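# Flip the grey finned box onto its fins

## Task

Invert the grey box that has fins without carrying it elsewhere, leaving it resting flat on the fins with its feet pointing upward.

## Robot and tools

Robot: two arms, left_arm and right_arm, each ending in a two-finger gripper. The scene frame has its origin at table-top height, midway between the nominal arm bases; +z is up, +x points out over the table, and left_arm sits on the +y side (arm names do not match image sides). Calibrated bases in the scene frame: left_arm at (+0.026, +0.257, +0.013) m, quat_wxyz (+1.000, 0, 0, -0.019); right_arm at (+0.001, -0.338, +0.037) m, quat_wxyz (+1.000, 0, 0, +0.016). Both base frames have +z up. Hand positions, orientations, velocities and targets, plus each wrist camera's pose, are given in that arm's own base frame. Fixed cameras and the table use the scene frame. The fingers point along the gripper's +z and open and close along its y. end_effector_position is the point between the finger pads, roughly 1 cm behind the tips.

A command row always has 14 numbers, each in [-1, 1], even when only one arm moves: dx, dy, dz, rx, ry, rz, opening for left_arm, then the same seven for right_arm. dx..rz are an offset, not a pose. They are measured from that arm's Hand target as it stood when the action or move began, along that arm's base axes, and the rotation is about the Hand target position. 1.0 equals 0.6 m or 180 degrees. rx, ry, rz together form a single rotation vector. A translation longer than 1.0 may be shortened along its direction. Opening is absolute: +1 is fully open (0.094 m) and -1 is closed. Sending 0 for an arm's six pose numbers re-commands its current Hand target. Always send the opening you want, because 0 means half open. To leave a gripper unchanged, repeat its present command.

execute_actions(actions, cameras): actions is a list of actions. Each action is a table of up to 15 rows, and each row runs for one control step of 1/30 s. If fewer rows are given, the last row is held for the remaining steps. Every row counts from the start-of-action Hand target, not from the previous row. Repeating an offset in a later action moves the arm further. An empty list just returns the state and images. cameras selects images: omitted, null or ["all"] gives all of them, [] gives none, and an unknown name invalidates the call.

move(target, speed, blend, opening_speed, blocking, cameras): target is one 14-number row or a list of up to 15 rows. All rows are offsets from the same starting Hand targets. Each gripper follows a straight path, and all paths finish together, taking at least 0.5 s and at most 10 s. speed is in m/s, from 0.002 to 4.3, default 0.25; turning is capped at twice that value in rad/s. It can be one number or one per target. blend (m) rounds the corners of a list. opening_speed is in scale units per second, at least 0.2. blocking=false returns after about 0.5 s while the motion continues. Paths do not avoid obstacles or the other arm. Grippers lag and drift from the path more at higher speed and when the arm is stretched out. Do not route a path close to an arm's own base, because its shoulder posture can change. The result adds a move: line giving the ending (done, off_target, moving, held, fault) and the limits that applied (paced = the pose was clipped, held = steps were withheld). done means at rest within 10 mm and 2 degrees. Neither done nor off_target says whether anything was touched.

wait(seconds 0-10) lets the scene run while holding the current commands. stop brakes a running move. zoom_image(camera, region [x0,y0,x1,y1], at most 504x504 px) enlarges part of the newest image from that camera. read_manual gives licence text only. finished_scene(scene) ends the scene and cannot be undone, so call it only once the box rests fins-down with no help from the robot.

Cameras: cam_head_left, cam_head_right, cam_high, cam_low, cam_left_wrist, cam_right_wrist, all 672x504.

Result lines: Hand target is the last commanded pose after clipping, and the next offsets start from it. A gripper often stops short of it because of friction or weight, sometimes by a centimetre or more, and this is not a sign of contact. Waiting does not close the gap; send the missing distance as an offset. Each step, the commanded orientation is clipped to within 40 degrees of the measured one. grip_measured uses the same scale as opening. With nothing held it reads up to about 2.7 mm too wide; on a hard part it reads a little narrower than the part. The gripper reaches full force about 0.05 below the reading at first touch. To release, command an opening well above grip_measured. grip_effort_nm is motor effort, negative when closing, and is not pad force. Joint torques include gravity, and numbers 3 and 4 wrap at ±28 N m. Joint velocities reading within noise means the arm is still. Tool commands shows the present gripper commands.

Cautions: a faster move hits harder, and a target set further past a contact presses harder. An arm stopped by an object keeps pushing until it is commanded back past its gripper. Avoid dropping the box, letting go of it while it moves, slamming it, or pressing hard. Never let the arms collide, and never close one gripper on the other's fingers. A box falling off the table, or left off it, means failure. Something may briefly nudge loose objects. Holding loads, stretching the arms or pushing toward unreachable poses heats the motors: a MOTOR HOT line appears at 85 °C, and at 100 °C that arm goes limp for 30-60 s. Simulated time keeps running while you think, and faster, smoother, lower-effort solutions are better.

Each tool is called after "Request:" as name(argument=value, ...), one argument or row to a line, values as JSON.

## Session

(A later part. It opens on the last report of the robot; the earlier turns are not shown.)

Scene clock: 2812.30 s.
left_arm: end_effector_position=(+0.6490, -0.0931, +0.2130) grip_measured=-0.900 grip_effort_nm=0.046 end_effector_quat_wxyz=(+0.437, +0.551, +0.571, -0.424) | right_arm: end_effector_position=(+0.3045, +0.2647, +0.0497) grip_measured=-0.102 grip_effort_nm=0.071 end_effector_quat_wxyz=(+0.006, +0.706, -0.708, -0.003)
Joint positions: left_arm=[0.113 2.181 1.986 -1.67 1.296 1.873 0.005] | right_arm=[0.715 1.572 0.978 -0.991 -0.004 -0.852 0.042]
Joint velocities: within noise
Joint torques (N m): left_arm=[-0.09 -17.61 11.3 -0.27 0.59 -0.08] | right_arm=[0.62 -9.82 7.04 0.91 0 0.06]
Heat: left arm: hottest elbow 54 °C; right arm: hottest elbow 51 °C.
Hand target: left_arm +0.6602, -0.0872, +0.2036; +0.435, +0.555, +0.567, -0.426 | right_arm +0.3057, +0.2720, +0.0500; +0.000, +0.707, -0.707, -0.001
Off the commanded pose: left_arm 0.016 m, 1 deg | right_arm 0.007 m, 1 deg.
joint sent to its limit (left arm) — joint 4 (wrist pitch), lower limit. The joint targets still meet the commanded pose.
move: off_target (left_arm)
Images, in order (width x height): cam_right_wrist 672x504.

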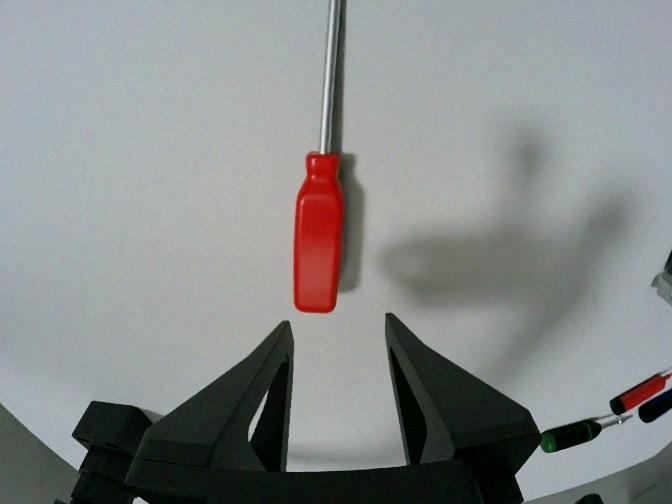

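Request:
move(
  target=[0,0,0,0,0,0,-0.9,-0.014,0.005,-0.113,0,0,0,-0.1],
  speed=0.1,
  cameras=[],
)

Request:
move(
  target=[0,0,0,0,0,0,-0.9,0,0,0,0,0,0,-0.6],
  opening_speed=0.5,
  cameras=["cam_right_wrist"],
)

Scene clock: 2827.00 s.
left_arm: end_effector_position=(+0.6490, -0.0931, +0.2130) grip_measured=-0.900 grip_effort_nm=0.046 end_effector_quat_wxyz=(+0.437, +0.552, +0.571, -0.424) | right_arm: end_effector_position=(+0.2989, +0.2695, -0.0148) grip_measured=-0.102 grip_effort_nm=0.071 end_effector_quat_wxyz=(+0.002, +0.705, -0.709, -0.002)
Joint positions: left_arm=[0.113 2.181 1.986 -1.67 1.296 1.873 0.005] | right_arm=[0.733 1.683 0.904 -0.796 -0.004 -0.833 0.042]
Joint velocities: within noise
Joint torques (N m): left_arm=[-0.09 -17.55 11.32 -0.24 0.6 -0.08] | right_arm=[0.79 -10.4 5.78 0.81 0.01 0.03]
Heat: left arm: hottest elbow 54 °C; right arm: hottest elbow 48 °C.
Hand target: left_arm +0.6602, -0.0872, +0.2036; +0.435, +0.555, +0.567, -0.426 | right_arm +0.2973, +0.2749, -0.0178; +0.000, +0.707, -0.707, -0.001
Off the commanded pose: left_arm 0.016 m, 1 deg | right_arm 0.006 m, 0 deg.
joint sent to its limit (left arm) — joint 4 (wrist pitch), lower limit. The joint targets still meet the commanded pose.
move: off_target (left_arm)
No camera images: "cameras" was empty.

Scene clock: 2828.20 s.
left_arm: end_effector_position=(+0.6490, -0.0931, +0.2130) grip_measured=-0.900 grip_effort_nm=0.042 end_effector_quat_wxyz=(+0.437, +0.552, +0.571, -0.424) | right_arm: end_effector_position=(+0.2990, +0.2696, -0.0148) grip_measured=-0.406 grip_effort_nm=-1.043 end_effector_quat_wxyz=(+0.002, +0.705, -0.709, -0.002)
Joint positions: left_arm=[0.113 2.181 1.986 -1.67 1.296 1.873 0.005] | right_arm=[0.733 1.683 0.904 -0.796 -0.004 -0.832 0.028]
Joint velocities: within noise
Joint torques (N m): left_arm=[-0.21 -17.73 11.3 -0.27 0.6 -0.08] | right_arm=[0.32 -10.46 5.56 0.91 0.04 0.07]
Heat: left arm: hottest elbow 54 °C; right arm: hottest elbow 48 °C.
Hand target: left_arm +0.6602, -0.0872, +0.2036; +0.435, +0.555, +0.567, -0.426 | right_arm +0.2973, +0.2749, -0.0178; +0.000, +0.707, -0.707, -0.001
Off the commanded pose: left_arm 0.016 m, 1 deg | right_arm 0.006 m, 0 deg.
joint sent to its limit (left arm) — joint 4 (wrist pitch), lower limit. The joint targets still meet the commanded pose.
move: off_target (left_arm)
Images, in order (width x height): cam_right_wrist 672x504.

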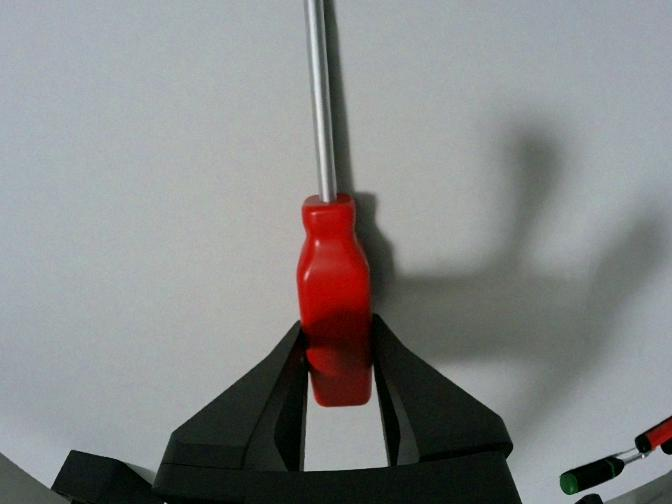

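Request:
move(
  target=[
    [0,0,0,0,0,0,-0.9,0,0,0.1667,0,0,0,-0.6],
    [0,0,0,0,0,0,-0.9,0.071,-0.808,0.1667,0,0,0,-0.6],
  ],
  speed=[0.12,0.2],
  cameras=["cam_high","cam_head_left"],
)

Scene clock: 2867.37 s.
left_arm: end_effector_position=(+0.6490, -0.0931, +0.2130) grip_measured=-0.900 grip_effort_nm=0.046 end_effector_quat_wxyz=(+0.437, +0.552, +0.571, -0.424) | right_arm: end_effector_position=(+0.3263, -0.1979, +0.0707) grip_measured=-0.407 grip_effort_nm=-1.043 end_effector_quat_wxyz=(+0.009, +0.700, -0.714, -0.013)
Joint positions: left_arm=[0.113 2.181 1.986 -1.67 1.296 1.873 0.005] | right_arm=[-0.539 1.496 0.955 -1.058 0.011 -2.09 0.028]
Joint velocities: within noise
Joint torques (N m): left_arm=[-0.26 -17.55 11.3 -0.27 0.6 -0.08] | right_arm=[-1.38 -9.23 10.02 0.18 -0.13 -0.15]
Heat: left arm: hottest elbow 54 °C; right arm: hottest elbow 45 °C.
Hand target: left_arm +0.6602, -0.0872, +0.2036; +0.435, +0.555, +0.567, -0.426 | right_arm +0.3399, -0.2099, +0.0823; +0.000, +0.707, -0.707, -0.001
Off the commanded pose: left_arm 0.016 m, 1 deg | right_arm 0.021 m, 2 deg.
joint sent to its limit (left arm) — joint 4 (wrist pitch), lower limit. The joint targets still meet the commanded pose.
joint sent to its limit (right arm) — joint 6 (wrist roll), lower limit. The joint targets still meet the commanded pose.
move: off_target (left_arm, right_arm)
Images, in order (width x height): cam_head_left 672x504, cam_high 672x504.

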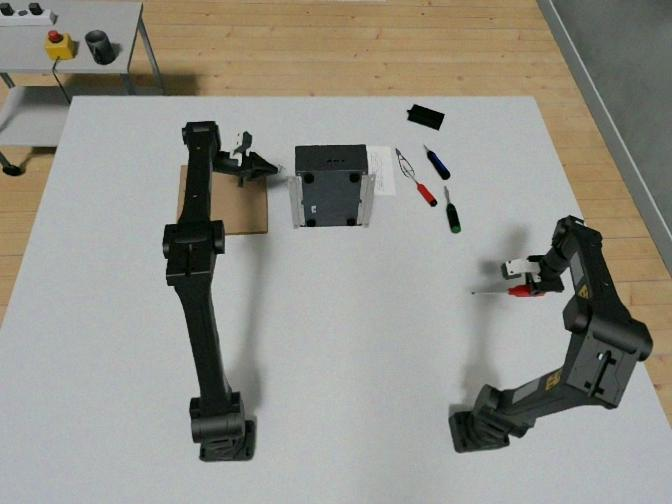

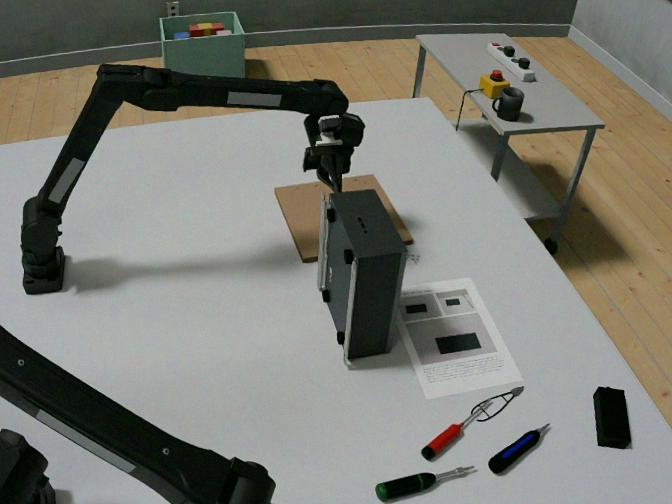

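Request:
move(
  target=[
    [0,0,0,0,0,0,-0.9,0,0,-0.12,0,0,0,-0.6],
    [0,0,0,0,0,0,-0.9,0,0,-0.1433,0,0,0,-0.6],
  ],
  speed=[0.15,0.03],
  cameras=["cam_right_wrist"],
)

Scene clock: 2874.13 s.
left_arm: end_effector_position=(+0.6490, -0.0931, +0.2130) grip_measured=-0.900 grip_effort_nm=0.051 end_effector_quat_wxyz=(+0.437, +0.552, +0.571, -0.424) | right_arm: end_effector_position=(+0.3387, -0.2053, -0.0021) grip_measured=-0.407 grip_effort_nm=-1.038 end_effector_quat_wxyz=(+0.006, +0.700, -0.714, -0.002)
Joint positions: left_arm=[0.113 2.181 1.986 -1.67 1.296 1.873 0.005] | right_arm=[-0.539 1.645 0.898 -0.832 0.011 -2.091 0.028]
Joint velocities: within noise
Joint torques (N m): left_arm=[-0.21 -17.55 11.3 -0.27 0.6 -0.08] | right_arm=[-1.03 -10.64 5.94 0.69 -0.19 -0.1]
Heat: left arm: hottest elbow 55 °C; right arm: hottest elbow 46 °C.
Hand target: left_arm +0.6602, -0.0872, +0.2036; +0.435, +0.555, +0.567, -0.426 | right_arm +0.3399, -0.2099, -0.0037; +0.000, +0.707, -0.707, -0.001
Off the commanded pose: left_arm 0.016 m, 1 deg | right_arm 0.005 m, 1 deg.
joint sent to its limit (left arm) — joint 4 (wrist pitch), lower limit. The joint targets still meet the commanded pose.
joint sent to its limit (right arm) — joint 6 (wrist roll), lower limit. The joint targets still meet the commanded pose.
move: off_target (left_arm)
Images, in order (width x height): cam_right_wrist 672x504.

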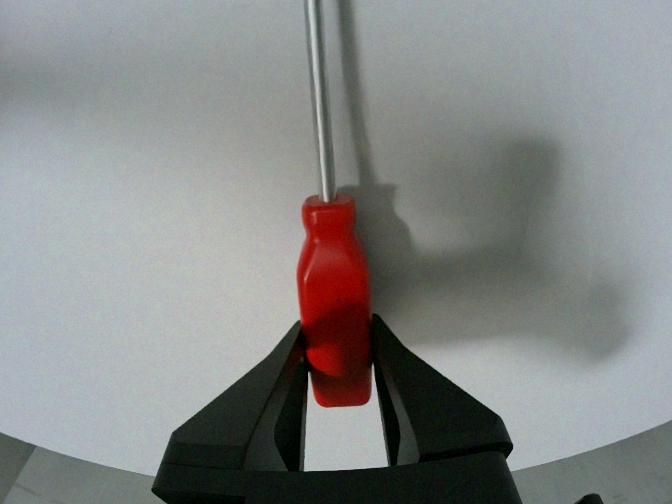

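Now lower 1.4 cm, then open, lift.

Request:
move(
  target=[
    [0,0,0,0,0,0,-0.9,0,0,-0.0235,0,0,0,-0.6],
  ],
  speed=0.02,
  cameras=["cam_right_wrist"],
)

Request:
move(
  target=[
    [0,0,0,0,0,0,-0.9,0,0,0,0,0,0,-0.25],
  ],
  opening_speed=0.2,
  cameras=["cam_right_wrist"],
)

Request:
move(
  target=[
    [0,0,0,0,0,0,-0.9,0,0,0.03,0,0,0,-0.1],
    [0,0,0,0,0,0,-0.9,0,0,0.3,0,0,0,-0.1],
  ],
  speed=[0.04,0.2],
  cameras=["cam_right_wrist","cam_head_left"],
)

Scene clock: 2883.77 s.
left_arm: end_effector_position=(+0.6490, -0.0931, +0.2130) grip_measured=-0.900 grip_effort_nm=0.046 end_effector_quat_wxyz=(+0.437, +0.552, +0.571, -0.424) | right_arm: end_effector_position=(+0.3395, -0.2058, -0.0148) grip_measured=-0.407 grip_effort_nm=-1.043 end_effector_quat_wxyz=(+0.006, +0.700, -0.714, -0.001)
Joint positions: left_arm=[0.113 2.181 1.986 -1.67 1.296 1.873 0.005] | right_arm=[-0.539 1.671 0.889 -0.793 0.011 -2.091 0.028]
Joint velocities: within noise
Joint torques (N m): left_arm=[0.03 -17.55 11.3 -0.25 0.6 -0.08] | right_arm=[-1.14 -9.82 5.61 0.95 -0.18 -0.12]
Heat: left arm: hottest elbow 55 °C; right arm: hottest elbow 45 °C.
Hand target: left_arm +0.6602, -0.0872, +0.2036; +0.435, +0.555, +0.567, -0.426 | right_arm +0.3399, -0.2100, -0.0178; +0.000, +0.707, -0.707, +0.000
Off the commanded pose: left_arm 0.016 m, 1 deg | right_arm 0.005 m, 1 deg.
joint sent to its limit (left arm) — joint 4 (wrist pitch), lower limit. The joint targets still meet the commanded pose.
joint sent to its limit (right arm) — joint 6 (wrist roll), lower limit. The joint targets still meet the commanded pose.
move: off_target (left_arm)
Images, in order (width x height): cam_right_wrist 672x504.

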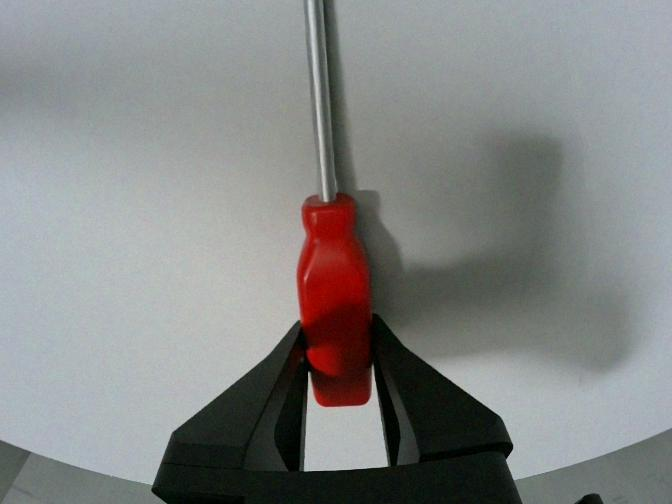

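Scene clock: 2885.80 s.
left_arm: end_effector_position=(+0.6490, -0.0931, +0.2130) grip_measured=-0.900 grip_effort_nm=0.051 end_effector_quat_wxyz=(+0.437, +0.552, +0.571, -0.424) | right_arm: end_effector_position=(+0.3399, -0.2060, -0.0148) grip_measured=-0.252 grip_effort_nm=0.081 end_effector_quat_wxyz=(+0.006, +0.700, -0.714, +0.000)
Joint positions: left_arm=[0.113 2.181 1.986 -1.67 1.296 1.873 0.005] | right_arm=[-0.539 1.671 0.889 -0.791 0.011 -2.091 0.035]
Joint velocities: within noise
Joint torques (N m): left_arm=[-0.32 -17.55 11.29 -0.23 0.6 -0.08] | right_arm=[-1.61 -9.93 5.71 0.75 -0.18 -0.08]
Heat: left arm: hottest elbow 55 °C; right arm: hottest elbow 45 °C.
Hand target: left_arm +0.6602, -0.0872, +0.2036; +0.435, +0.555, +0.567, -0.426 | right_arm +0.3399, -0.2099, -0.0178; +0.001, +0.707, -0.707, -0.001
Off the commanded pose: left_arm 0.016 m, 1 deg | right_arm 0.005 m, 1 deg.
joint sent to its limit (left arm) — joint 4 (wrist pitch), lower limit. The joint targets still meet the commanded pose.
joint sent to its limit (right arm) — joint 6 (wrist roll), lower limit. The joint targets still meet the commanded pose.
move: off_target (left_arm)
Images, in order (width x height): cam_right_wrist 672x504.

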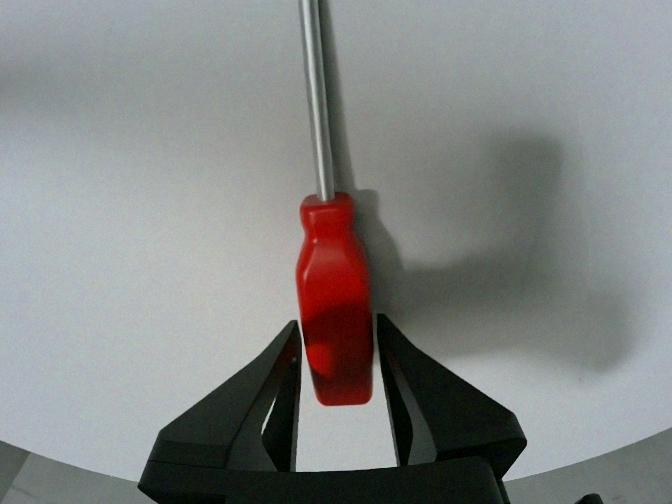

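Scene clock: 2887.80 s.
left_arm: end_effector_position=(+0.6490, -0.0931, +0.2130) grip_measured=-0.900 grip_effort_nm=0.046 end_effector_quat_wxyz=(+0.437, +0.552, +0.571, -0.424) | right_arm: end_effector_position=(+0.3297, -0.1999, +0.1462) grip_measured=-0.102 grip_effort_nm=0.066 end_effector_quat_wxyz=(+0.010, +0.700, -0.714, -0.016)
Joint positions: left_arm=[0.113 2.181 1.986 -1.67 1.296 1.873 0.005] | right_arm=[-0.539 1.423 1.094 -1.279 0.011 -2.091 0.042]
Joint velocities: within noise
Joint torques (N m): left_arm=[-0.09 -17.67 11.32 -0.24 0.59 -0.09] | right_arm=[-1.14 -9.52 10.39 0.14 -0.19 -0.14]
Heat: left arm: hottest elbow 55 °C; right arm: hottest elbow 45 °C.
Hand target: left_arm +0.6602, -0.0872, +0.2036; +0.435, +0.555, +0.567, -0.426 | right_arm +0.3399, -0.2100, +0.1623; +0.000, +0.707, -0.707, +0.000
Off the commanded pose: left_arm 0.016 m, 1 deg | right_arm 0.021 m, 2 deg.
joint sent to its limit (left arm) — joint 4 (wrist pitch), lower limit. The joint targets still meet the commanded pose.
joint sent to its limit (right arm) — joint 6 (wrist roll), lower limit. The joint targets still meet the commanded pose.
move: off_target (left_arm, right_arm)
Images, in order (width x height): cam_head_left 672x504, cam_right_wrist 672x504.

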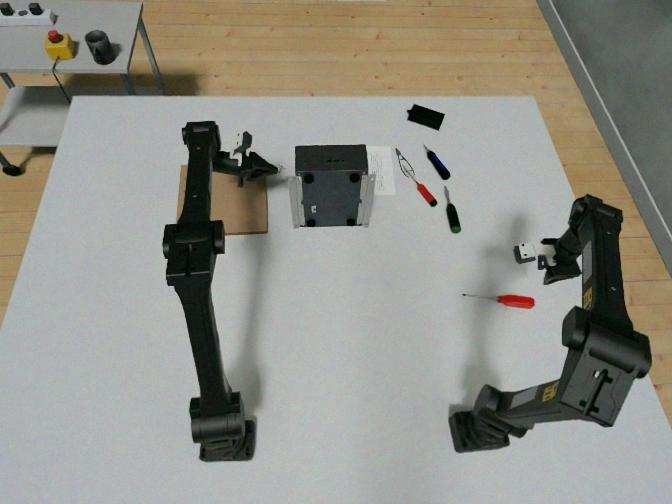

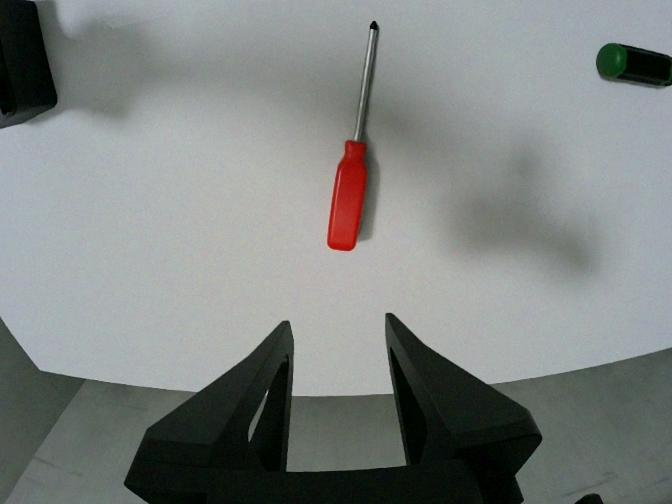

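Request:
move(
  target=[
    [0,0,0,0,0,0,-0.9,0.4335,0.4333,0,0.4167,-0.0102,-0.0136,-0.9],
    [0,0,-0.2467,0,0,0,-0.9,0.525,0.6,-0.2038,0.4167,-0.0102,-0.0136,-0.9],
  ],
  speed=[0.2,0.12],
  cameras=["cam_head_left","cam_low","cam_right_wrist"],
)

Scene clock: 2928.63 s.
left_arm: end_effector_position=(+0.6595, -0.0918, +0.0773) grip_measured=-0.900 grip_effort_nm=0.046 end_effector_quat_wxyz=(+0.439, +0.560, +0.562, -0.422) | right_arm: end_effector_position=(+0.6528, +0.1446, +0.0350) grip_measured=-0.898 grip_effort_nm=-0.095 end_effector_quat_wxyz=(-0.439, +0.542, -0.578, -0.423)
Joint positions: left_arm=[0.113 2.354 1.923 -1.471 1.294 1.932 0.005] | right_arm=[-0.032 2.298 1.7 -0.905 -1.311 -1.488 0.005]
Joint velocities: within noise
Joint torques (N m): left_arm=[-0.21 -18.9 7.53 0.39 0.61 -0.13] | right_arm=[0.44 -21.66 6.64 1.06 -0.66 0.03]
Heat: left arm: hottest elbow 54 °C; right arm: hottest elbow 50 °C.
Hand target: left_arm +0.6602, -0.0872, +0.0556; +0.435, +0.555, +0.567, -0.426 | right_arm +0.6549, +0.1502, +0.0398; -0.440, +0.547, -0.575, -0.420
Off the commanded pose: left_arm 0.022 m, 1 deg | right_arm 0.008 m, 1 deg.
move: off_target (left_arm)
Images, in order (width x height): cam_head_left 672x504, cam_low 672x504, cam_right_wrist 672x504.

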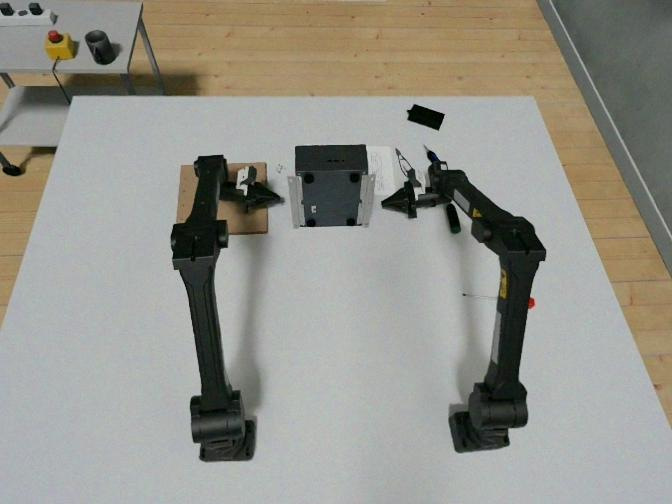

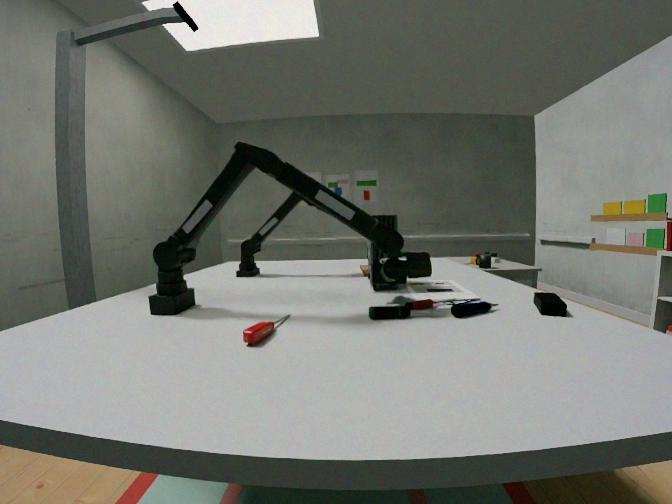

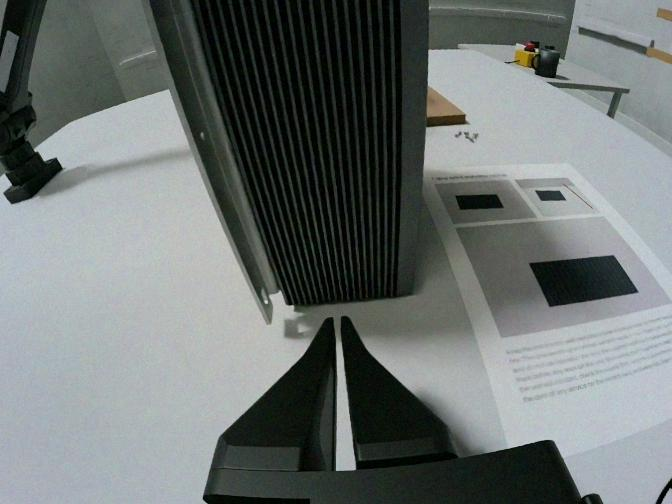

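Request:
move(
  target=[
    [0.0045,-0.2167,0.04,0,0,0,-0.9,0.0093,0.1867,0.02,0,0,0,-0.9],
    [-0.212,-0.2249,0.04,0,0,0,-0.9,-0.2073,0.1936,0.02,0,0,0,-0.9],
  ],
  speed=[0.05,0.04],
  cameras=["cam_head_left","cam_right_wrist"],
)

Scene clock: 2959.13 s.
left_arm: end_effector_position=(+0.5520, -0.1619, +0.0565) grip_measured=-0.900 grip_effort_nm=0.046 end_effector_quat_wxyz=(+0.443, +0.525, +0.606, -0.401) | right_arm: end_effector_position=(+0.5546, +0.2000, +0.0322) grip_measured=-0.899 grip_effort_nm=-0.046 end_effector_quat_wxyz=(+0.451, -0.510, +0.619, +0.392)
Joint positions: left_arm=[0.004 1.992 1.192 -0.395 1.259 1.155 0.005] | right_arm=[0.072 2.024 1.112 0.011 -1.197 -0.84 0.005]
Joint velocities: within noise
Joint torques (N m): left_arm=[-9.52 -19.14 5.81 1.36 1.8 -0.29] | right_arm=[8.82 -19.08 5.09 1.8 -1.81 0.03]
Heat: left arm: hottest elbow 49 °C; right arm: hottest elbow 46 °C.
Hand target: left_arm +0.5330, -0.2221, +0.0797; +0.435, +0.555, +0.567, -0.426 | right_arm +0.5307, +0.2662, +0.0520; +0.441, -0.547, +0.574, +0.420
Off the commanded pose: left_arm 0.067 m, 6 deg | right_arm 0.073 m, 7 deg.
move: off_target (left_arm, right_arm)
Images, in order (width x height): cam_head_left 672x504, cam_right_wrist 672x504.

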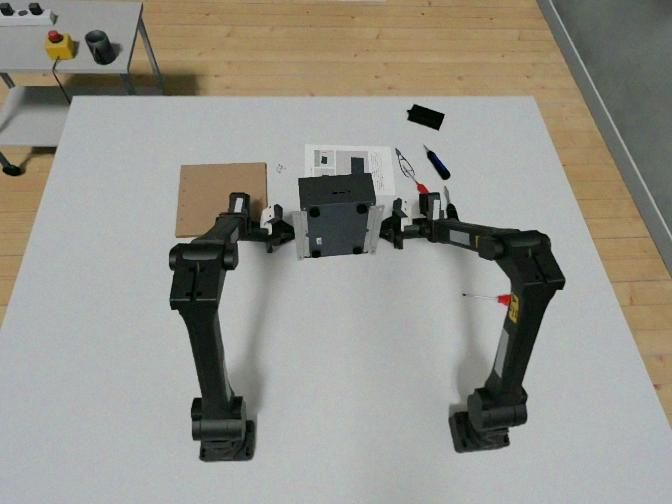

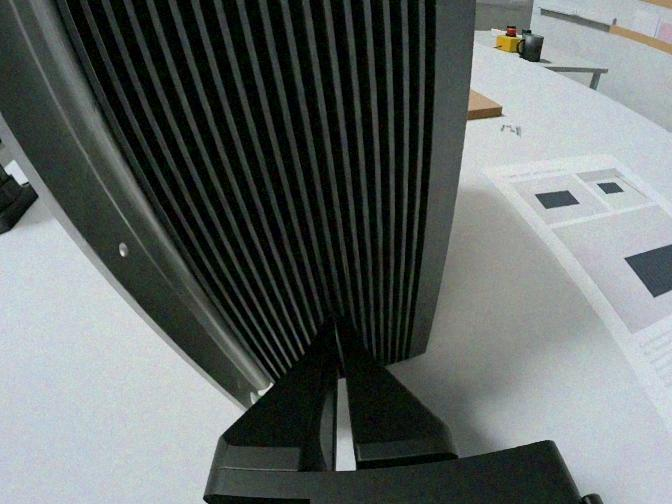

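Request:
move(
  target=[
    [-0.2165,-0.0082,0,0,0,0,-0.9,-0.2166,0.0069,0,0,0,0,-0.9],
  ],
  speed=0.04,
  cameras=["cam_head_left","cam_right_wrist"],
)

Scene clock: 2976.53 s.
left_arm: end_effector_position=(+0.4238, -0.1682, +0.0563) grip_measured=-0.900 grip_effort_nm=0.046 end_effector_quat_wxyz=(+0.442, +0.516, +0.619, -0.394) | right_arm: end_effector_position=(+0.4308, +0.2021, +0.0314) grip_measured=-0.900 grip_effort_nm=-0.017 end_effector_quat_wxyz=(+0.453, -0.499, +0.633, +0.380)
Joint positions: left_arm=[-0.014 1.745 0.762 -0.115 1.228 1.04 0.005] | right_arm=[0.105 1.823 0.701 0.324 -1.139 -0.719 0.005]
Joint velocities: within noise
Joint torques (N m): left_arm=[-11.22 -13.92 5.38 1.85 2.32 -0.29] | right_arm=[10.64 -13.45 4.15 2.13 -2.44 0.07]
Heat: left arm: hottest elbow 47 °C; right arm: hottest elbow 44 °C.
Hand target: left_arm +0.4031, -0.2271, +0.0797; +0.435, +0.555, +0.567, -0.426 | right_arm +0.4006, +0.2704, +0.0521; +0.441, -0.547, +0.574, +0.420
Off the commanded pose: left_arm 0.067 m, 8 deg | right_arm 0.077 m, 10 deg.
move: off_target (left_arm, right_arm)
Images, in order (width x height): cam_head_left 672x504, cam_right_wrist 672x504.

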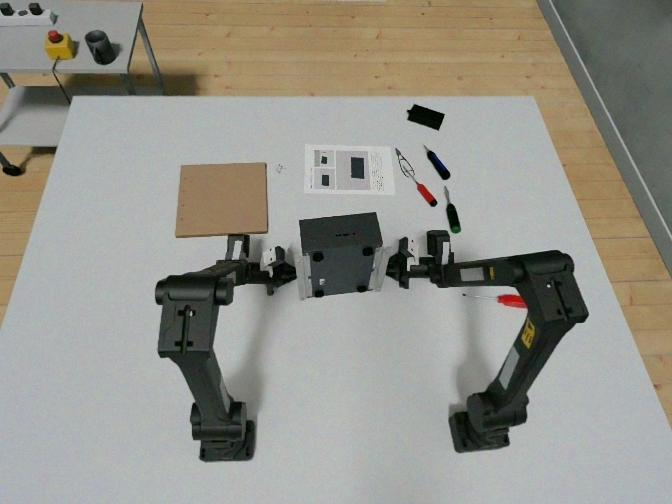

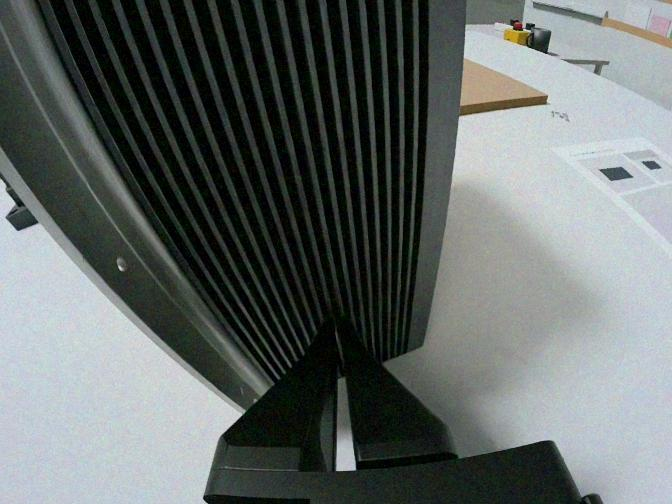

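Request:
move(
  target=[
    [-0.2082,-0.0079,0,0,0,0,-0.9,-0.2415,0.0077,0,0,0,0,-0.9],
  ],
  speed=0.04,
  cameras=["cam_head_left","cam_high","cam_right_wrist"],
)

Scene clock: 2994.37 s.
left_arm: end_effector_position=(+0.3154, -0.1668, +0.0575) grip_measured=-0.900 grip_effort_nm=0.046 end_effector_quat_wxyz=(+0.450, +0.507, +0.639, -0.365) | right_arm: end_effector_position=(+0.2774, +0.2120, +0.0309) grip_measured=-0.900 grip_effort_nm=-0.017 end_effector_quat_wxyz=(+0.447, -0.482, +0.653, +0.377)
Joint positions: left_arm=[-0.028 1.496 0.406 0.131 1.158 0.906 0.005] | right_arm=[0.221 1.629 0.255 0.725 -1.021 -0.509 0.005]
Joint velocities: within noise
Joint torques (N m): left_arm=[-14.62 -8.88 4.14 1.96 3.92 -0.35] | right_arm=[12.45 -7.65 5.18 2.89 -2.72 -0.03]
Heat: left arm: hottest elbow 45 °C; right arm: hottest elbow 43 °C.
Hand target: left_arm +0.2784, -0.2317, +0.0798; +0.435, +0.555, +0.567, -0.426 | right_arm +0.2556, +0.2751, +0.0520; +0.440, -0.547, +0.575, +0.420
Off the commanded pose: left_arm 0.078 m, 12 deg | right_arm 0.070 m, 13 deg.
move: off_target (left_arm, right_arm)
Images, in order (width x height): cam_head_left 672x504, cam_high 672x504, cam_right_wrist 672x504.

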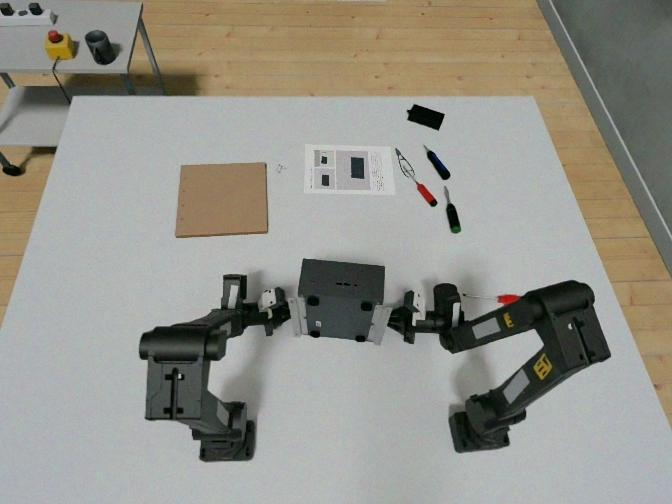

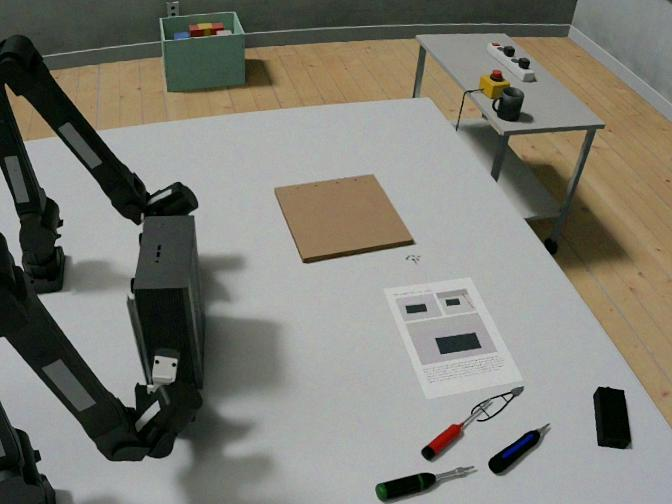

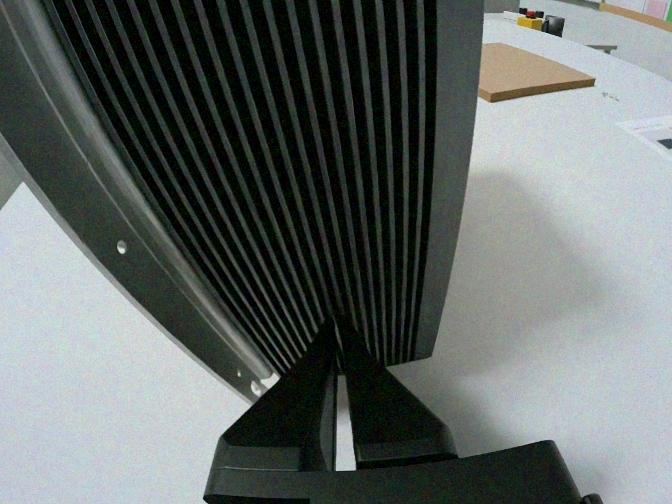

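Request:
move(
  target=[
    [-0.0416,-0.0016,0,0,0,0,-0.9,0.0083,0,0,0,0,0,-0.9],
  ],
  speed=0.03,
  cameras=["cam_head_left"],
)

Scene clock: 3019.30 s.
left_arm: end_effector_position=(+0.2902, -0.1665, +0.0599) grip_measured=-0.900 grip_effort_nm=0.051 end_effector_quat_wxyz=(+0.454, +0.505, +0.639, -0.361) | right_arm: end_effector_position=(+0.2706, +0.2117, +0.0302) grip_measured=-0.900 grip_effort_nm=-0.017 end_effector_quat_wxyz=(+0.443, -0.482, +0.652, +0.381)
Joint positions: left_arm=[-0.031 1.425 0.33 0.165 1.15 0.881 0.005] | right_arm=[0.224 1.623 0.242 0.725 -1.025 -0.51 0.005]
Joint velocities: within noise
Joint torques (N m): left_arm=[-15.56 -6.89 4.49 2.1 3.8 -0.43] | right_arm=[12.34 -6.89 6.71 2.5 -2.61 -0.01]
Heat: left arm: hottest wrist yaw 58 °C; right arm: hottest elbow 41 °C.
Hand target: left_arm +0.2534, -0.2327, +0.0797; +0.435, +0.555, +0.567, -0.426 | right_arm +0.2607, +0.2750, +0.0520; +0.441, -0.547, +0.575, +0.420
Off the commanded pose: left_arm 0.078 m, 13 deg | right_arm 0.068 m, 12 deg.
move: off_target (left_arm, right_arm)
Images, in order (width x height): cam_head_left 672x504.

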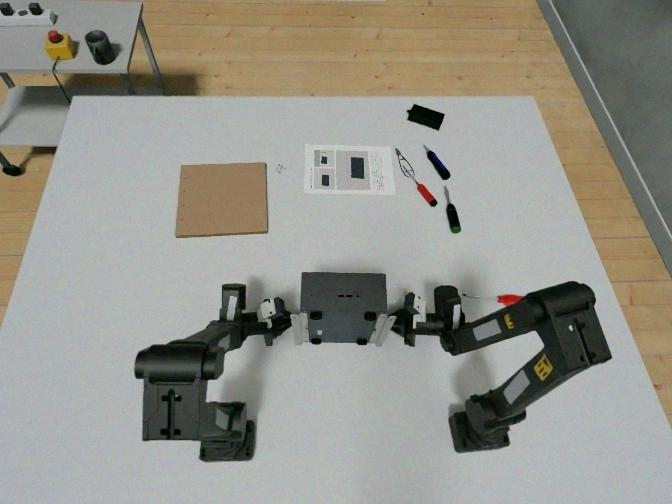

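Request:
move(
  target=[
    [0.061,0.1833,0,0,0,0,-0.9,0.019,-0.1833,0,0,0,0,-0.9],
    [0.061,0.1833,0.1955,0,0,0,-0.9,0.019,-0.1833,0.2017,0,0,0,-0.9],
  ],
  speed=[0.08,0.1],
  cameras=["cam_head_left","cam_high","cam_right_wrist","cam_left_wrist"],
)

Scene clock: 3034.13 s.
left_arm: end_effector_position=(+0.2793, -0.1266, +0.1860) grip_measured=-0.901 grip_effort_nm=0.046 end_effector_quat_wxyz=(+0.424, +0.545, +0.574, -0.440) | right_arm: end_effector_position=(+0.2557, +0.1690, +0.1608) grip_measured=-0.900 grip_effort_nm=-0.017 end_effector_quat_wxyz=(-0.427, +0.541, -0.579, -0.435)
Joint positions: left_arm=[0.144 1.343 0.73 -1.436 1.283 2.022 0.005] | right_arm=[0.013 1.161 0.526 -0.789 -1.308 -1.377 0.005]
Joint velocities: within noise
Joint torques (N m): left_arm=[-0.03 -6.65 9.17 -0.54 0.54 -0.08] | right_arm=[-1.61 -4.31 9.35 0.49 -0.59 -0.18]
Heat: left arm: hottest wrist yaw 59 °C; right arm: hottest elbow 42 °C.
Hand target: left_arm +0.2899, -0.1227, +0.1971; +0.435, +0.555, +0.567, -0.426 | right_arm +0.2720, +0.1651, +0.1730; -0.440, +0.547, -0.575, -0.421
Off the commanded pose: left_arm 0.016 m, 2 deg | right_arm 0.021 m, 2 deg.
move: off_target (left_arm, right_arm)
Images, in order (width x height): cam_head_left 672x504, cam_high 672x504, cam_left_wrist 672x504, cam_right_wrist 672x504.

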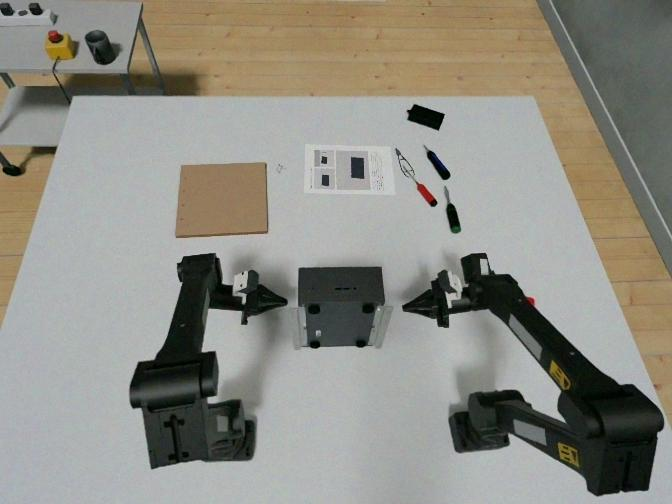

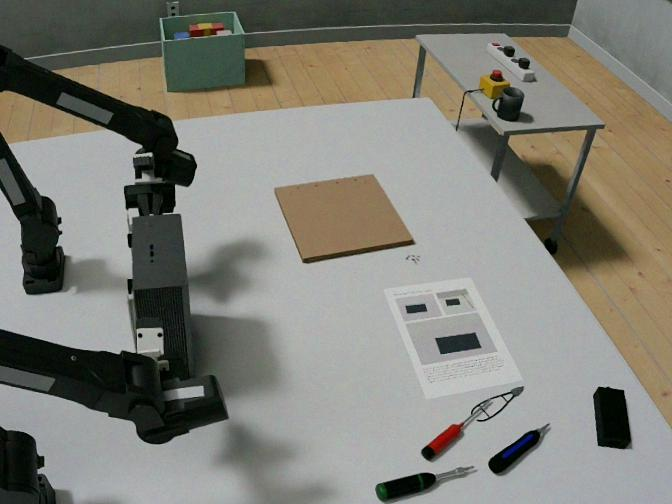

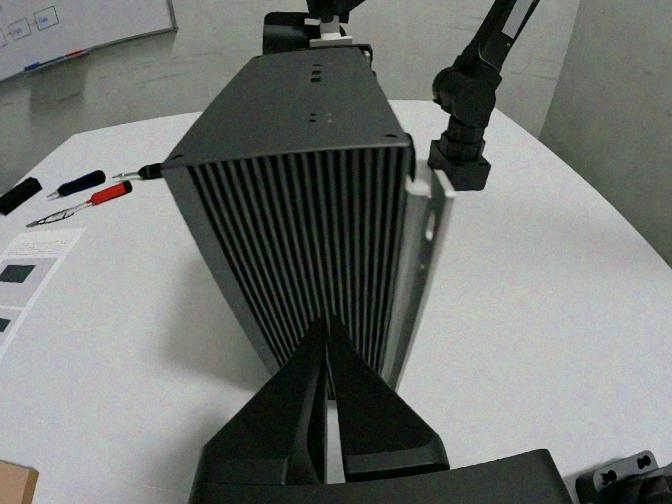

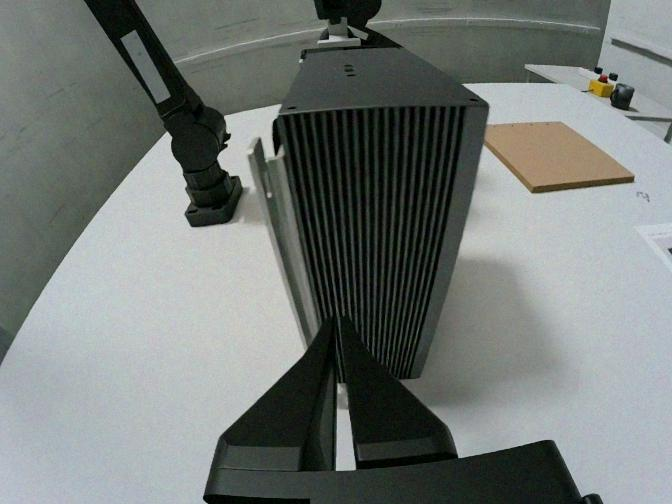

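Request:
move(
  target=[
    [-0.0248,-0.1622,0.02,0,0,0,-0.9,0,0.1665,0.02,0,0,0,-0.9],
    [-0.0248,-0.1955,0.0632,0,0,0,-0.9,0,0.1998,0.0633,0,0,0,-0.9],
  ],
  speed=[0.05,0.04],
  cameras=["cam_right_wrist"],
)

Scene clock: 3124.43 s.
left_arm: end_effector_position=(+0.3149, -0.1608, +0.2091) grip_measured=-0.901 grip_effort_nm=0.061 end_effector_quat_wxyz=(+0.449, +0.491, +0.652, -0.363) | right_arm: end_effector_position=(+0.2947, +0.2164, +0.1762) grip_measured=-0.900 grip_effort_nm=0.002 end_effector_quat_wxyz=(+0.446, -0.482, +0.652, +0.379)
Joint positions: left_arm=[-0.011 1.038 0.593 -0.504 1.149 0.871 0.005] | right_arm=[0.222 1.045 0.441 -0.047 -1.024 -0.51 0.005]
Joint velocities: within noise
Joint torques (N m): left_arm=[-17.08 -6.24 8.77 2.21 4 -0.28] | right_arm=[13.22 -3.96 11.59 2.77 -2.41 0.05]
Heat: left arm: hottest elbow 48 °C; right arm: hottest elbow 46 °C.
Hand target: left_arm +0.2750, -0.2400, +0.2349; +0.435, +0.555, +0.567, -0.426 | right_arm +0.2720, +0.2850, +0.2110; +0.440, -0.547, +0.575, +0.420
Off the commanded pose: left_arm 0.092 m, 14 deg | right_arm 0.080 m, 13 deg.
move: off_target (left_arm, right_arm)
Images, in order (width x height): cam_right_wrist 672x504.

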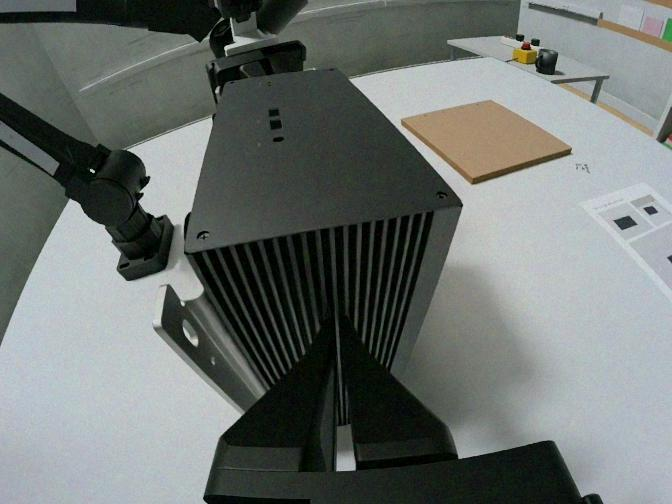

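Request:
move(
  target=[
    [0,0.1955,-0.043,0,0,0,-0.9,-0.003,-0.2,-0.043,0,0,0,-0.9],
  ],
  speed=0.06,
  cameras=["cam_right_wrist","cam_left_wrist","cam_head_left"],
)

Scene clock: 3148.60 s.
left_arm: end_effector_position=(+0.2625, -0.1273, +0.2035) grip_measured=-0.901 grip_effort_nm=0.046 end_effector_quat_wxyz=(+0.430, +0.551, +0.569, -0.433) | right_arm: end_effector_position=(+0.2540, +0.1685, +0.1726) grip_measured=-0.900 grip_effort_nm=-0.002 end_effector_quat_wxyz=(-0.428, +0.543, -0.580, -0.431)
Joint positions: left_arm=[0.15 1.262 0.714 -1.501 1.279 2.048 0.005] | right_arm=[0.013 1.125 0.541 -0.838 -1.302 -1.38 0.005]
Joint velocities: within noise
Joint torques (N m): left_arm=[0.03 -3.49 9.59 -0.55 0.55 -0.06] | right_arm=[-2.26 -3.31 9.89 0.35 -0.88 -0.16]
Heat: left arm: hottest wrist yaw 57 °C; right arm: hottest elbow 47 °C.
Hand target: left_arm +0.2751, -0.1227, +0.2092; +0.435, +0.555, +0.567, -0.426 | right_arm +0.2702, +0.1650, +0.1852; -0.441, +0.547, -0.574, -0.421
Off the commanded pose: left_arm 0.014 m, 1 deg | right_arm 0.021 m, 2 deg.
move: off_target (left_arm, right_arm)
Images, in order (width x height): cam_head_left 672x504, cam_left_wrist 672x504, cam_right_wrist 672x504.

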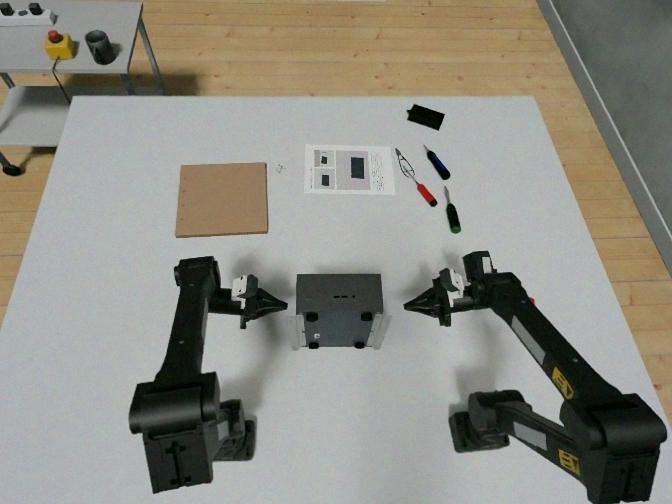

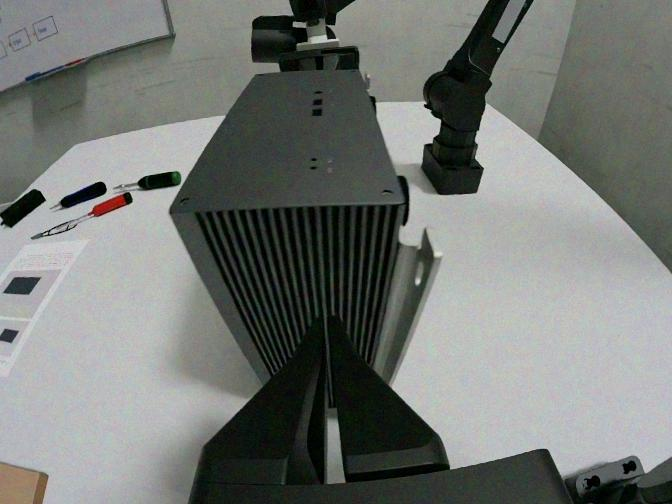

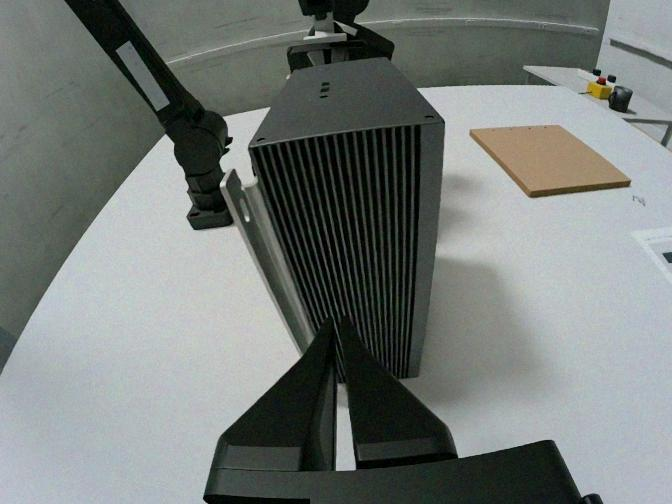

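Request:
move(
  target=[
    [0,0,0,0,0,0,-0.9,0,0,0,0,0,0,-0.9],
  ],
  cameras=["cam_high","cam_low","cam_head_left"],
)

Request:
zoom_image(
  camera="cam_low",
  region=[150, 180, 450, 350],
)

Request:
zoom_image(
  camera="cam_head_left",
  region=[220, 220, 460, 380],
)

Scene clock: 3159.97 s.
left_arm: end_effector_position=(+0.2625, -0.1272, +0.2035) grip_measured=-0.901 grip_effort_nm=0.051 end_effector_quat_wxyz=(+0.430, +0.551, +0.569, -0.433) | right_arm: end_effector_position=(+0.2541, +0.1684, +0.1726) grip_measured=-0.900 grip_effort_nm=-0.002 end_effector_quat_wxyz=(-0.428, +0.544, -0.579, -0.431)
Joint positions: left_arm=[0.15 1.262 0.714 -1.503 1.279 2.05 0.005] | right_arm=[0.012 1.125 0.541 -0.838 -1.302 -1.382 0.005]
Joint velocities: within noise
Joint torques (N m): left_arm=[0.09 -3.25 9.58 -0.53 0.54 -0.06] | right_arm=[-1.96 -3.08 9.83 0.4 -0.91 -0.04]
Heat: left arm: hottest wrist yaw 48 °C; right arm: hottest elbow 48 °C.
Hand target: left_arm +0.2750, -0.1227, +0.2092; +0.435, +0.555, +0.567, -0.426 | right_arm +0.2702, +0.1650, +0.1852; -0.441, +0.547, -0.574, -0.421
Off the commanded pose: left_arm 0.015 m, 1 deg | right_arm 0.021 m, 2 deg.
move: off_target (left_arm, right_arm)
Images, in order (width x height): cam_head_left 672x504, cam_high 672x504, cam_low 672x504.

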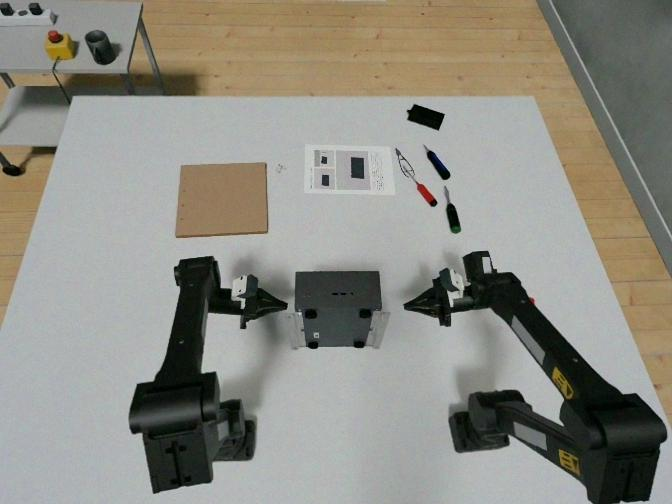

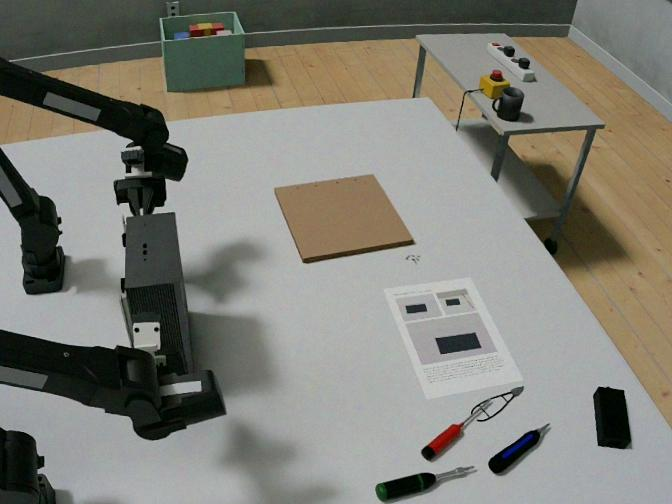

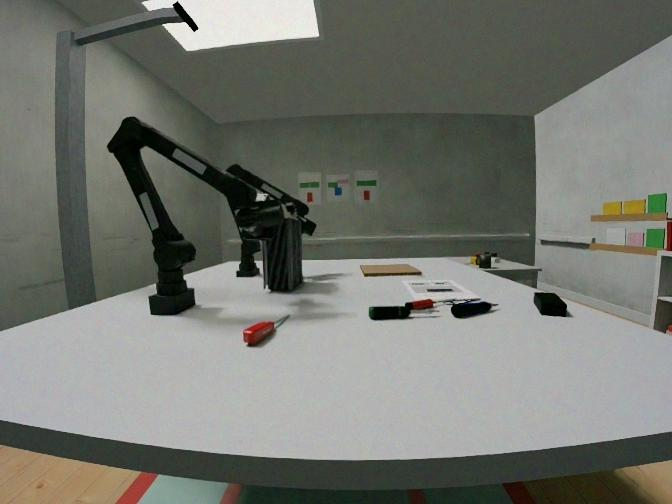

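Scaled by 1.680.

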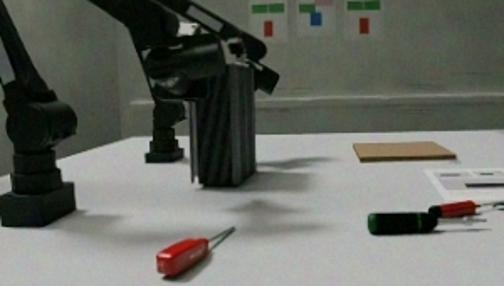

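Scaled by 2.100.

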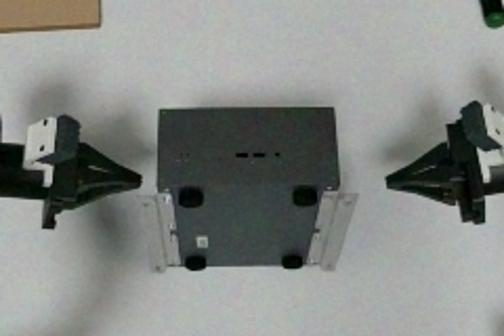

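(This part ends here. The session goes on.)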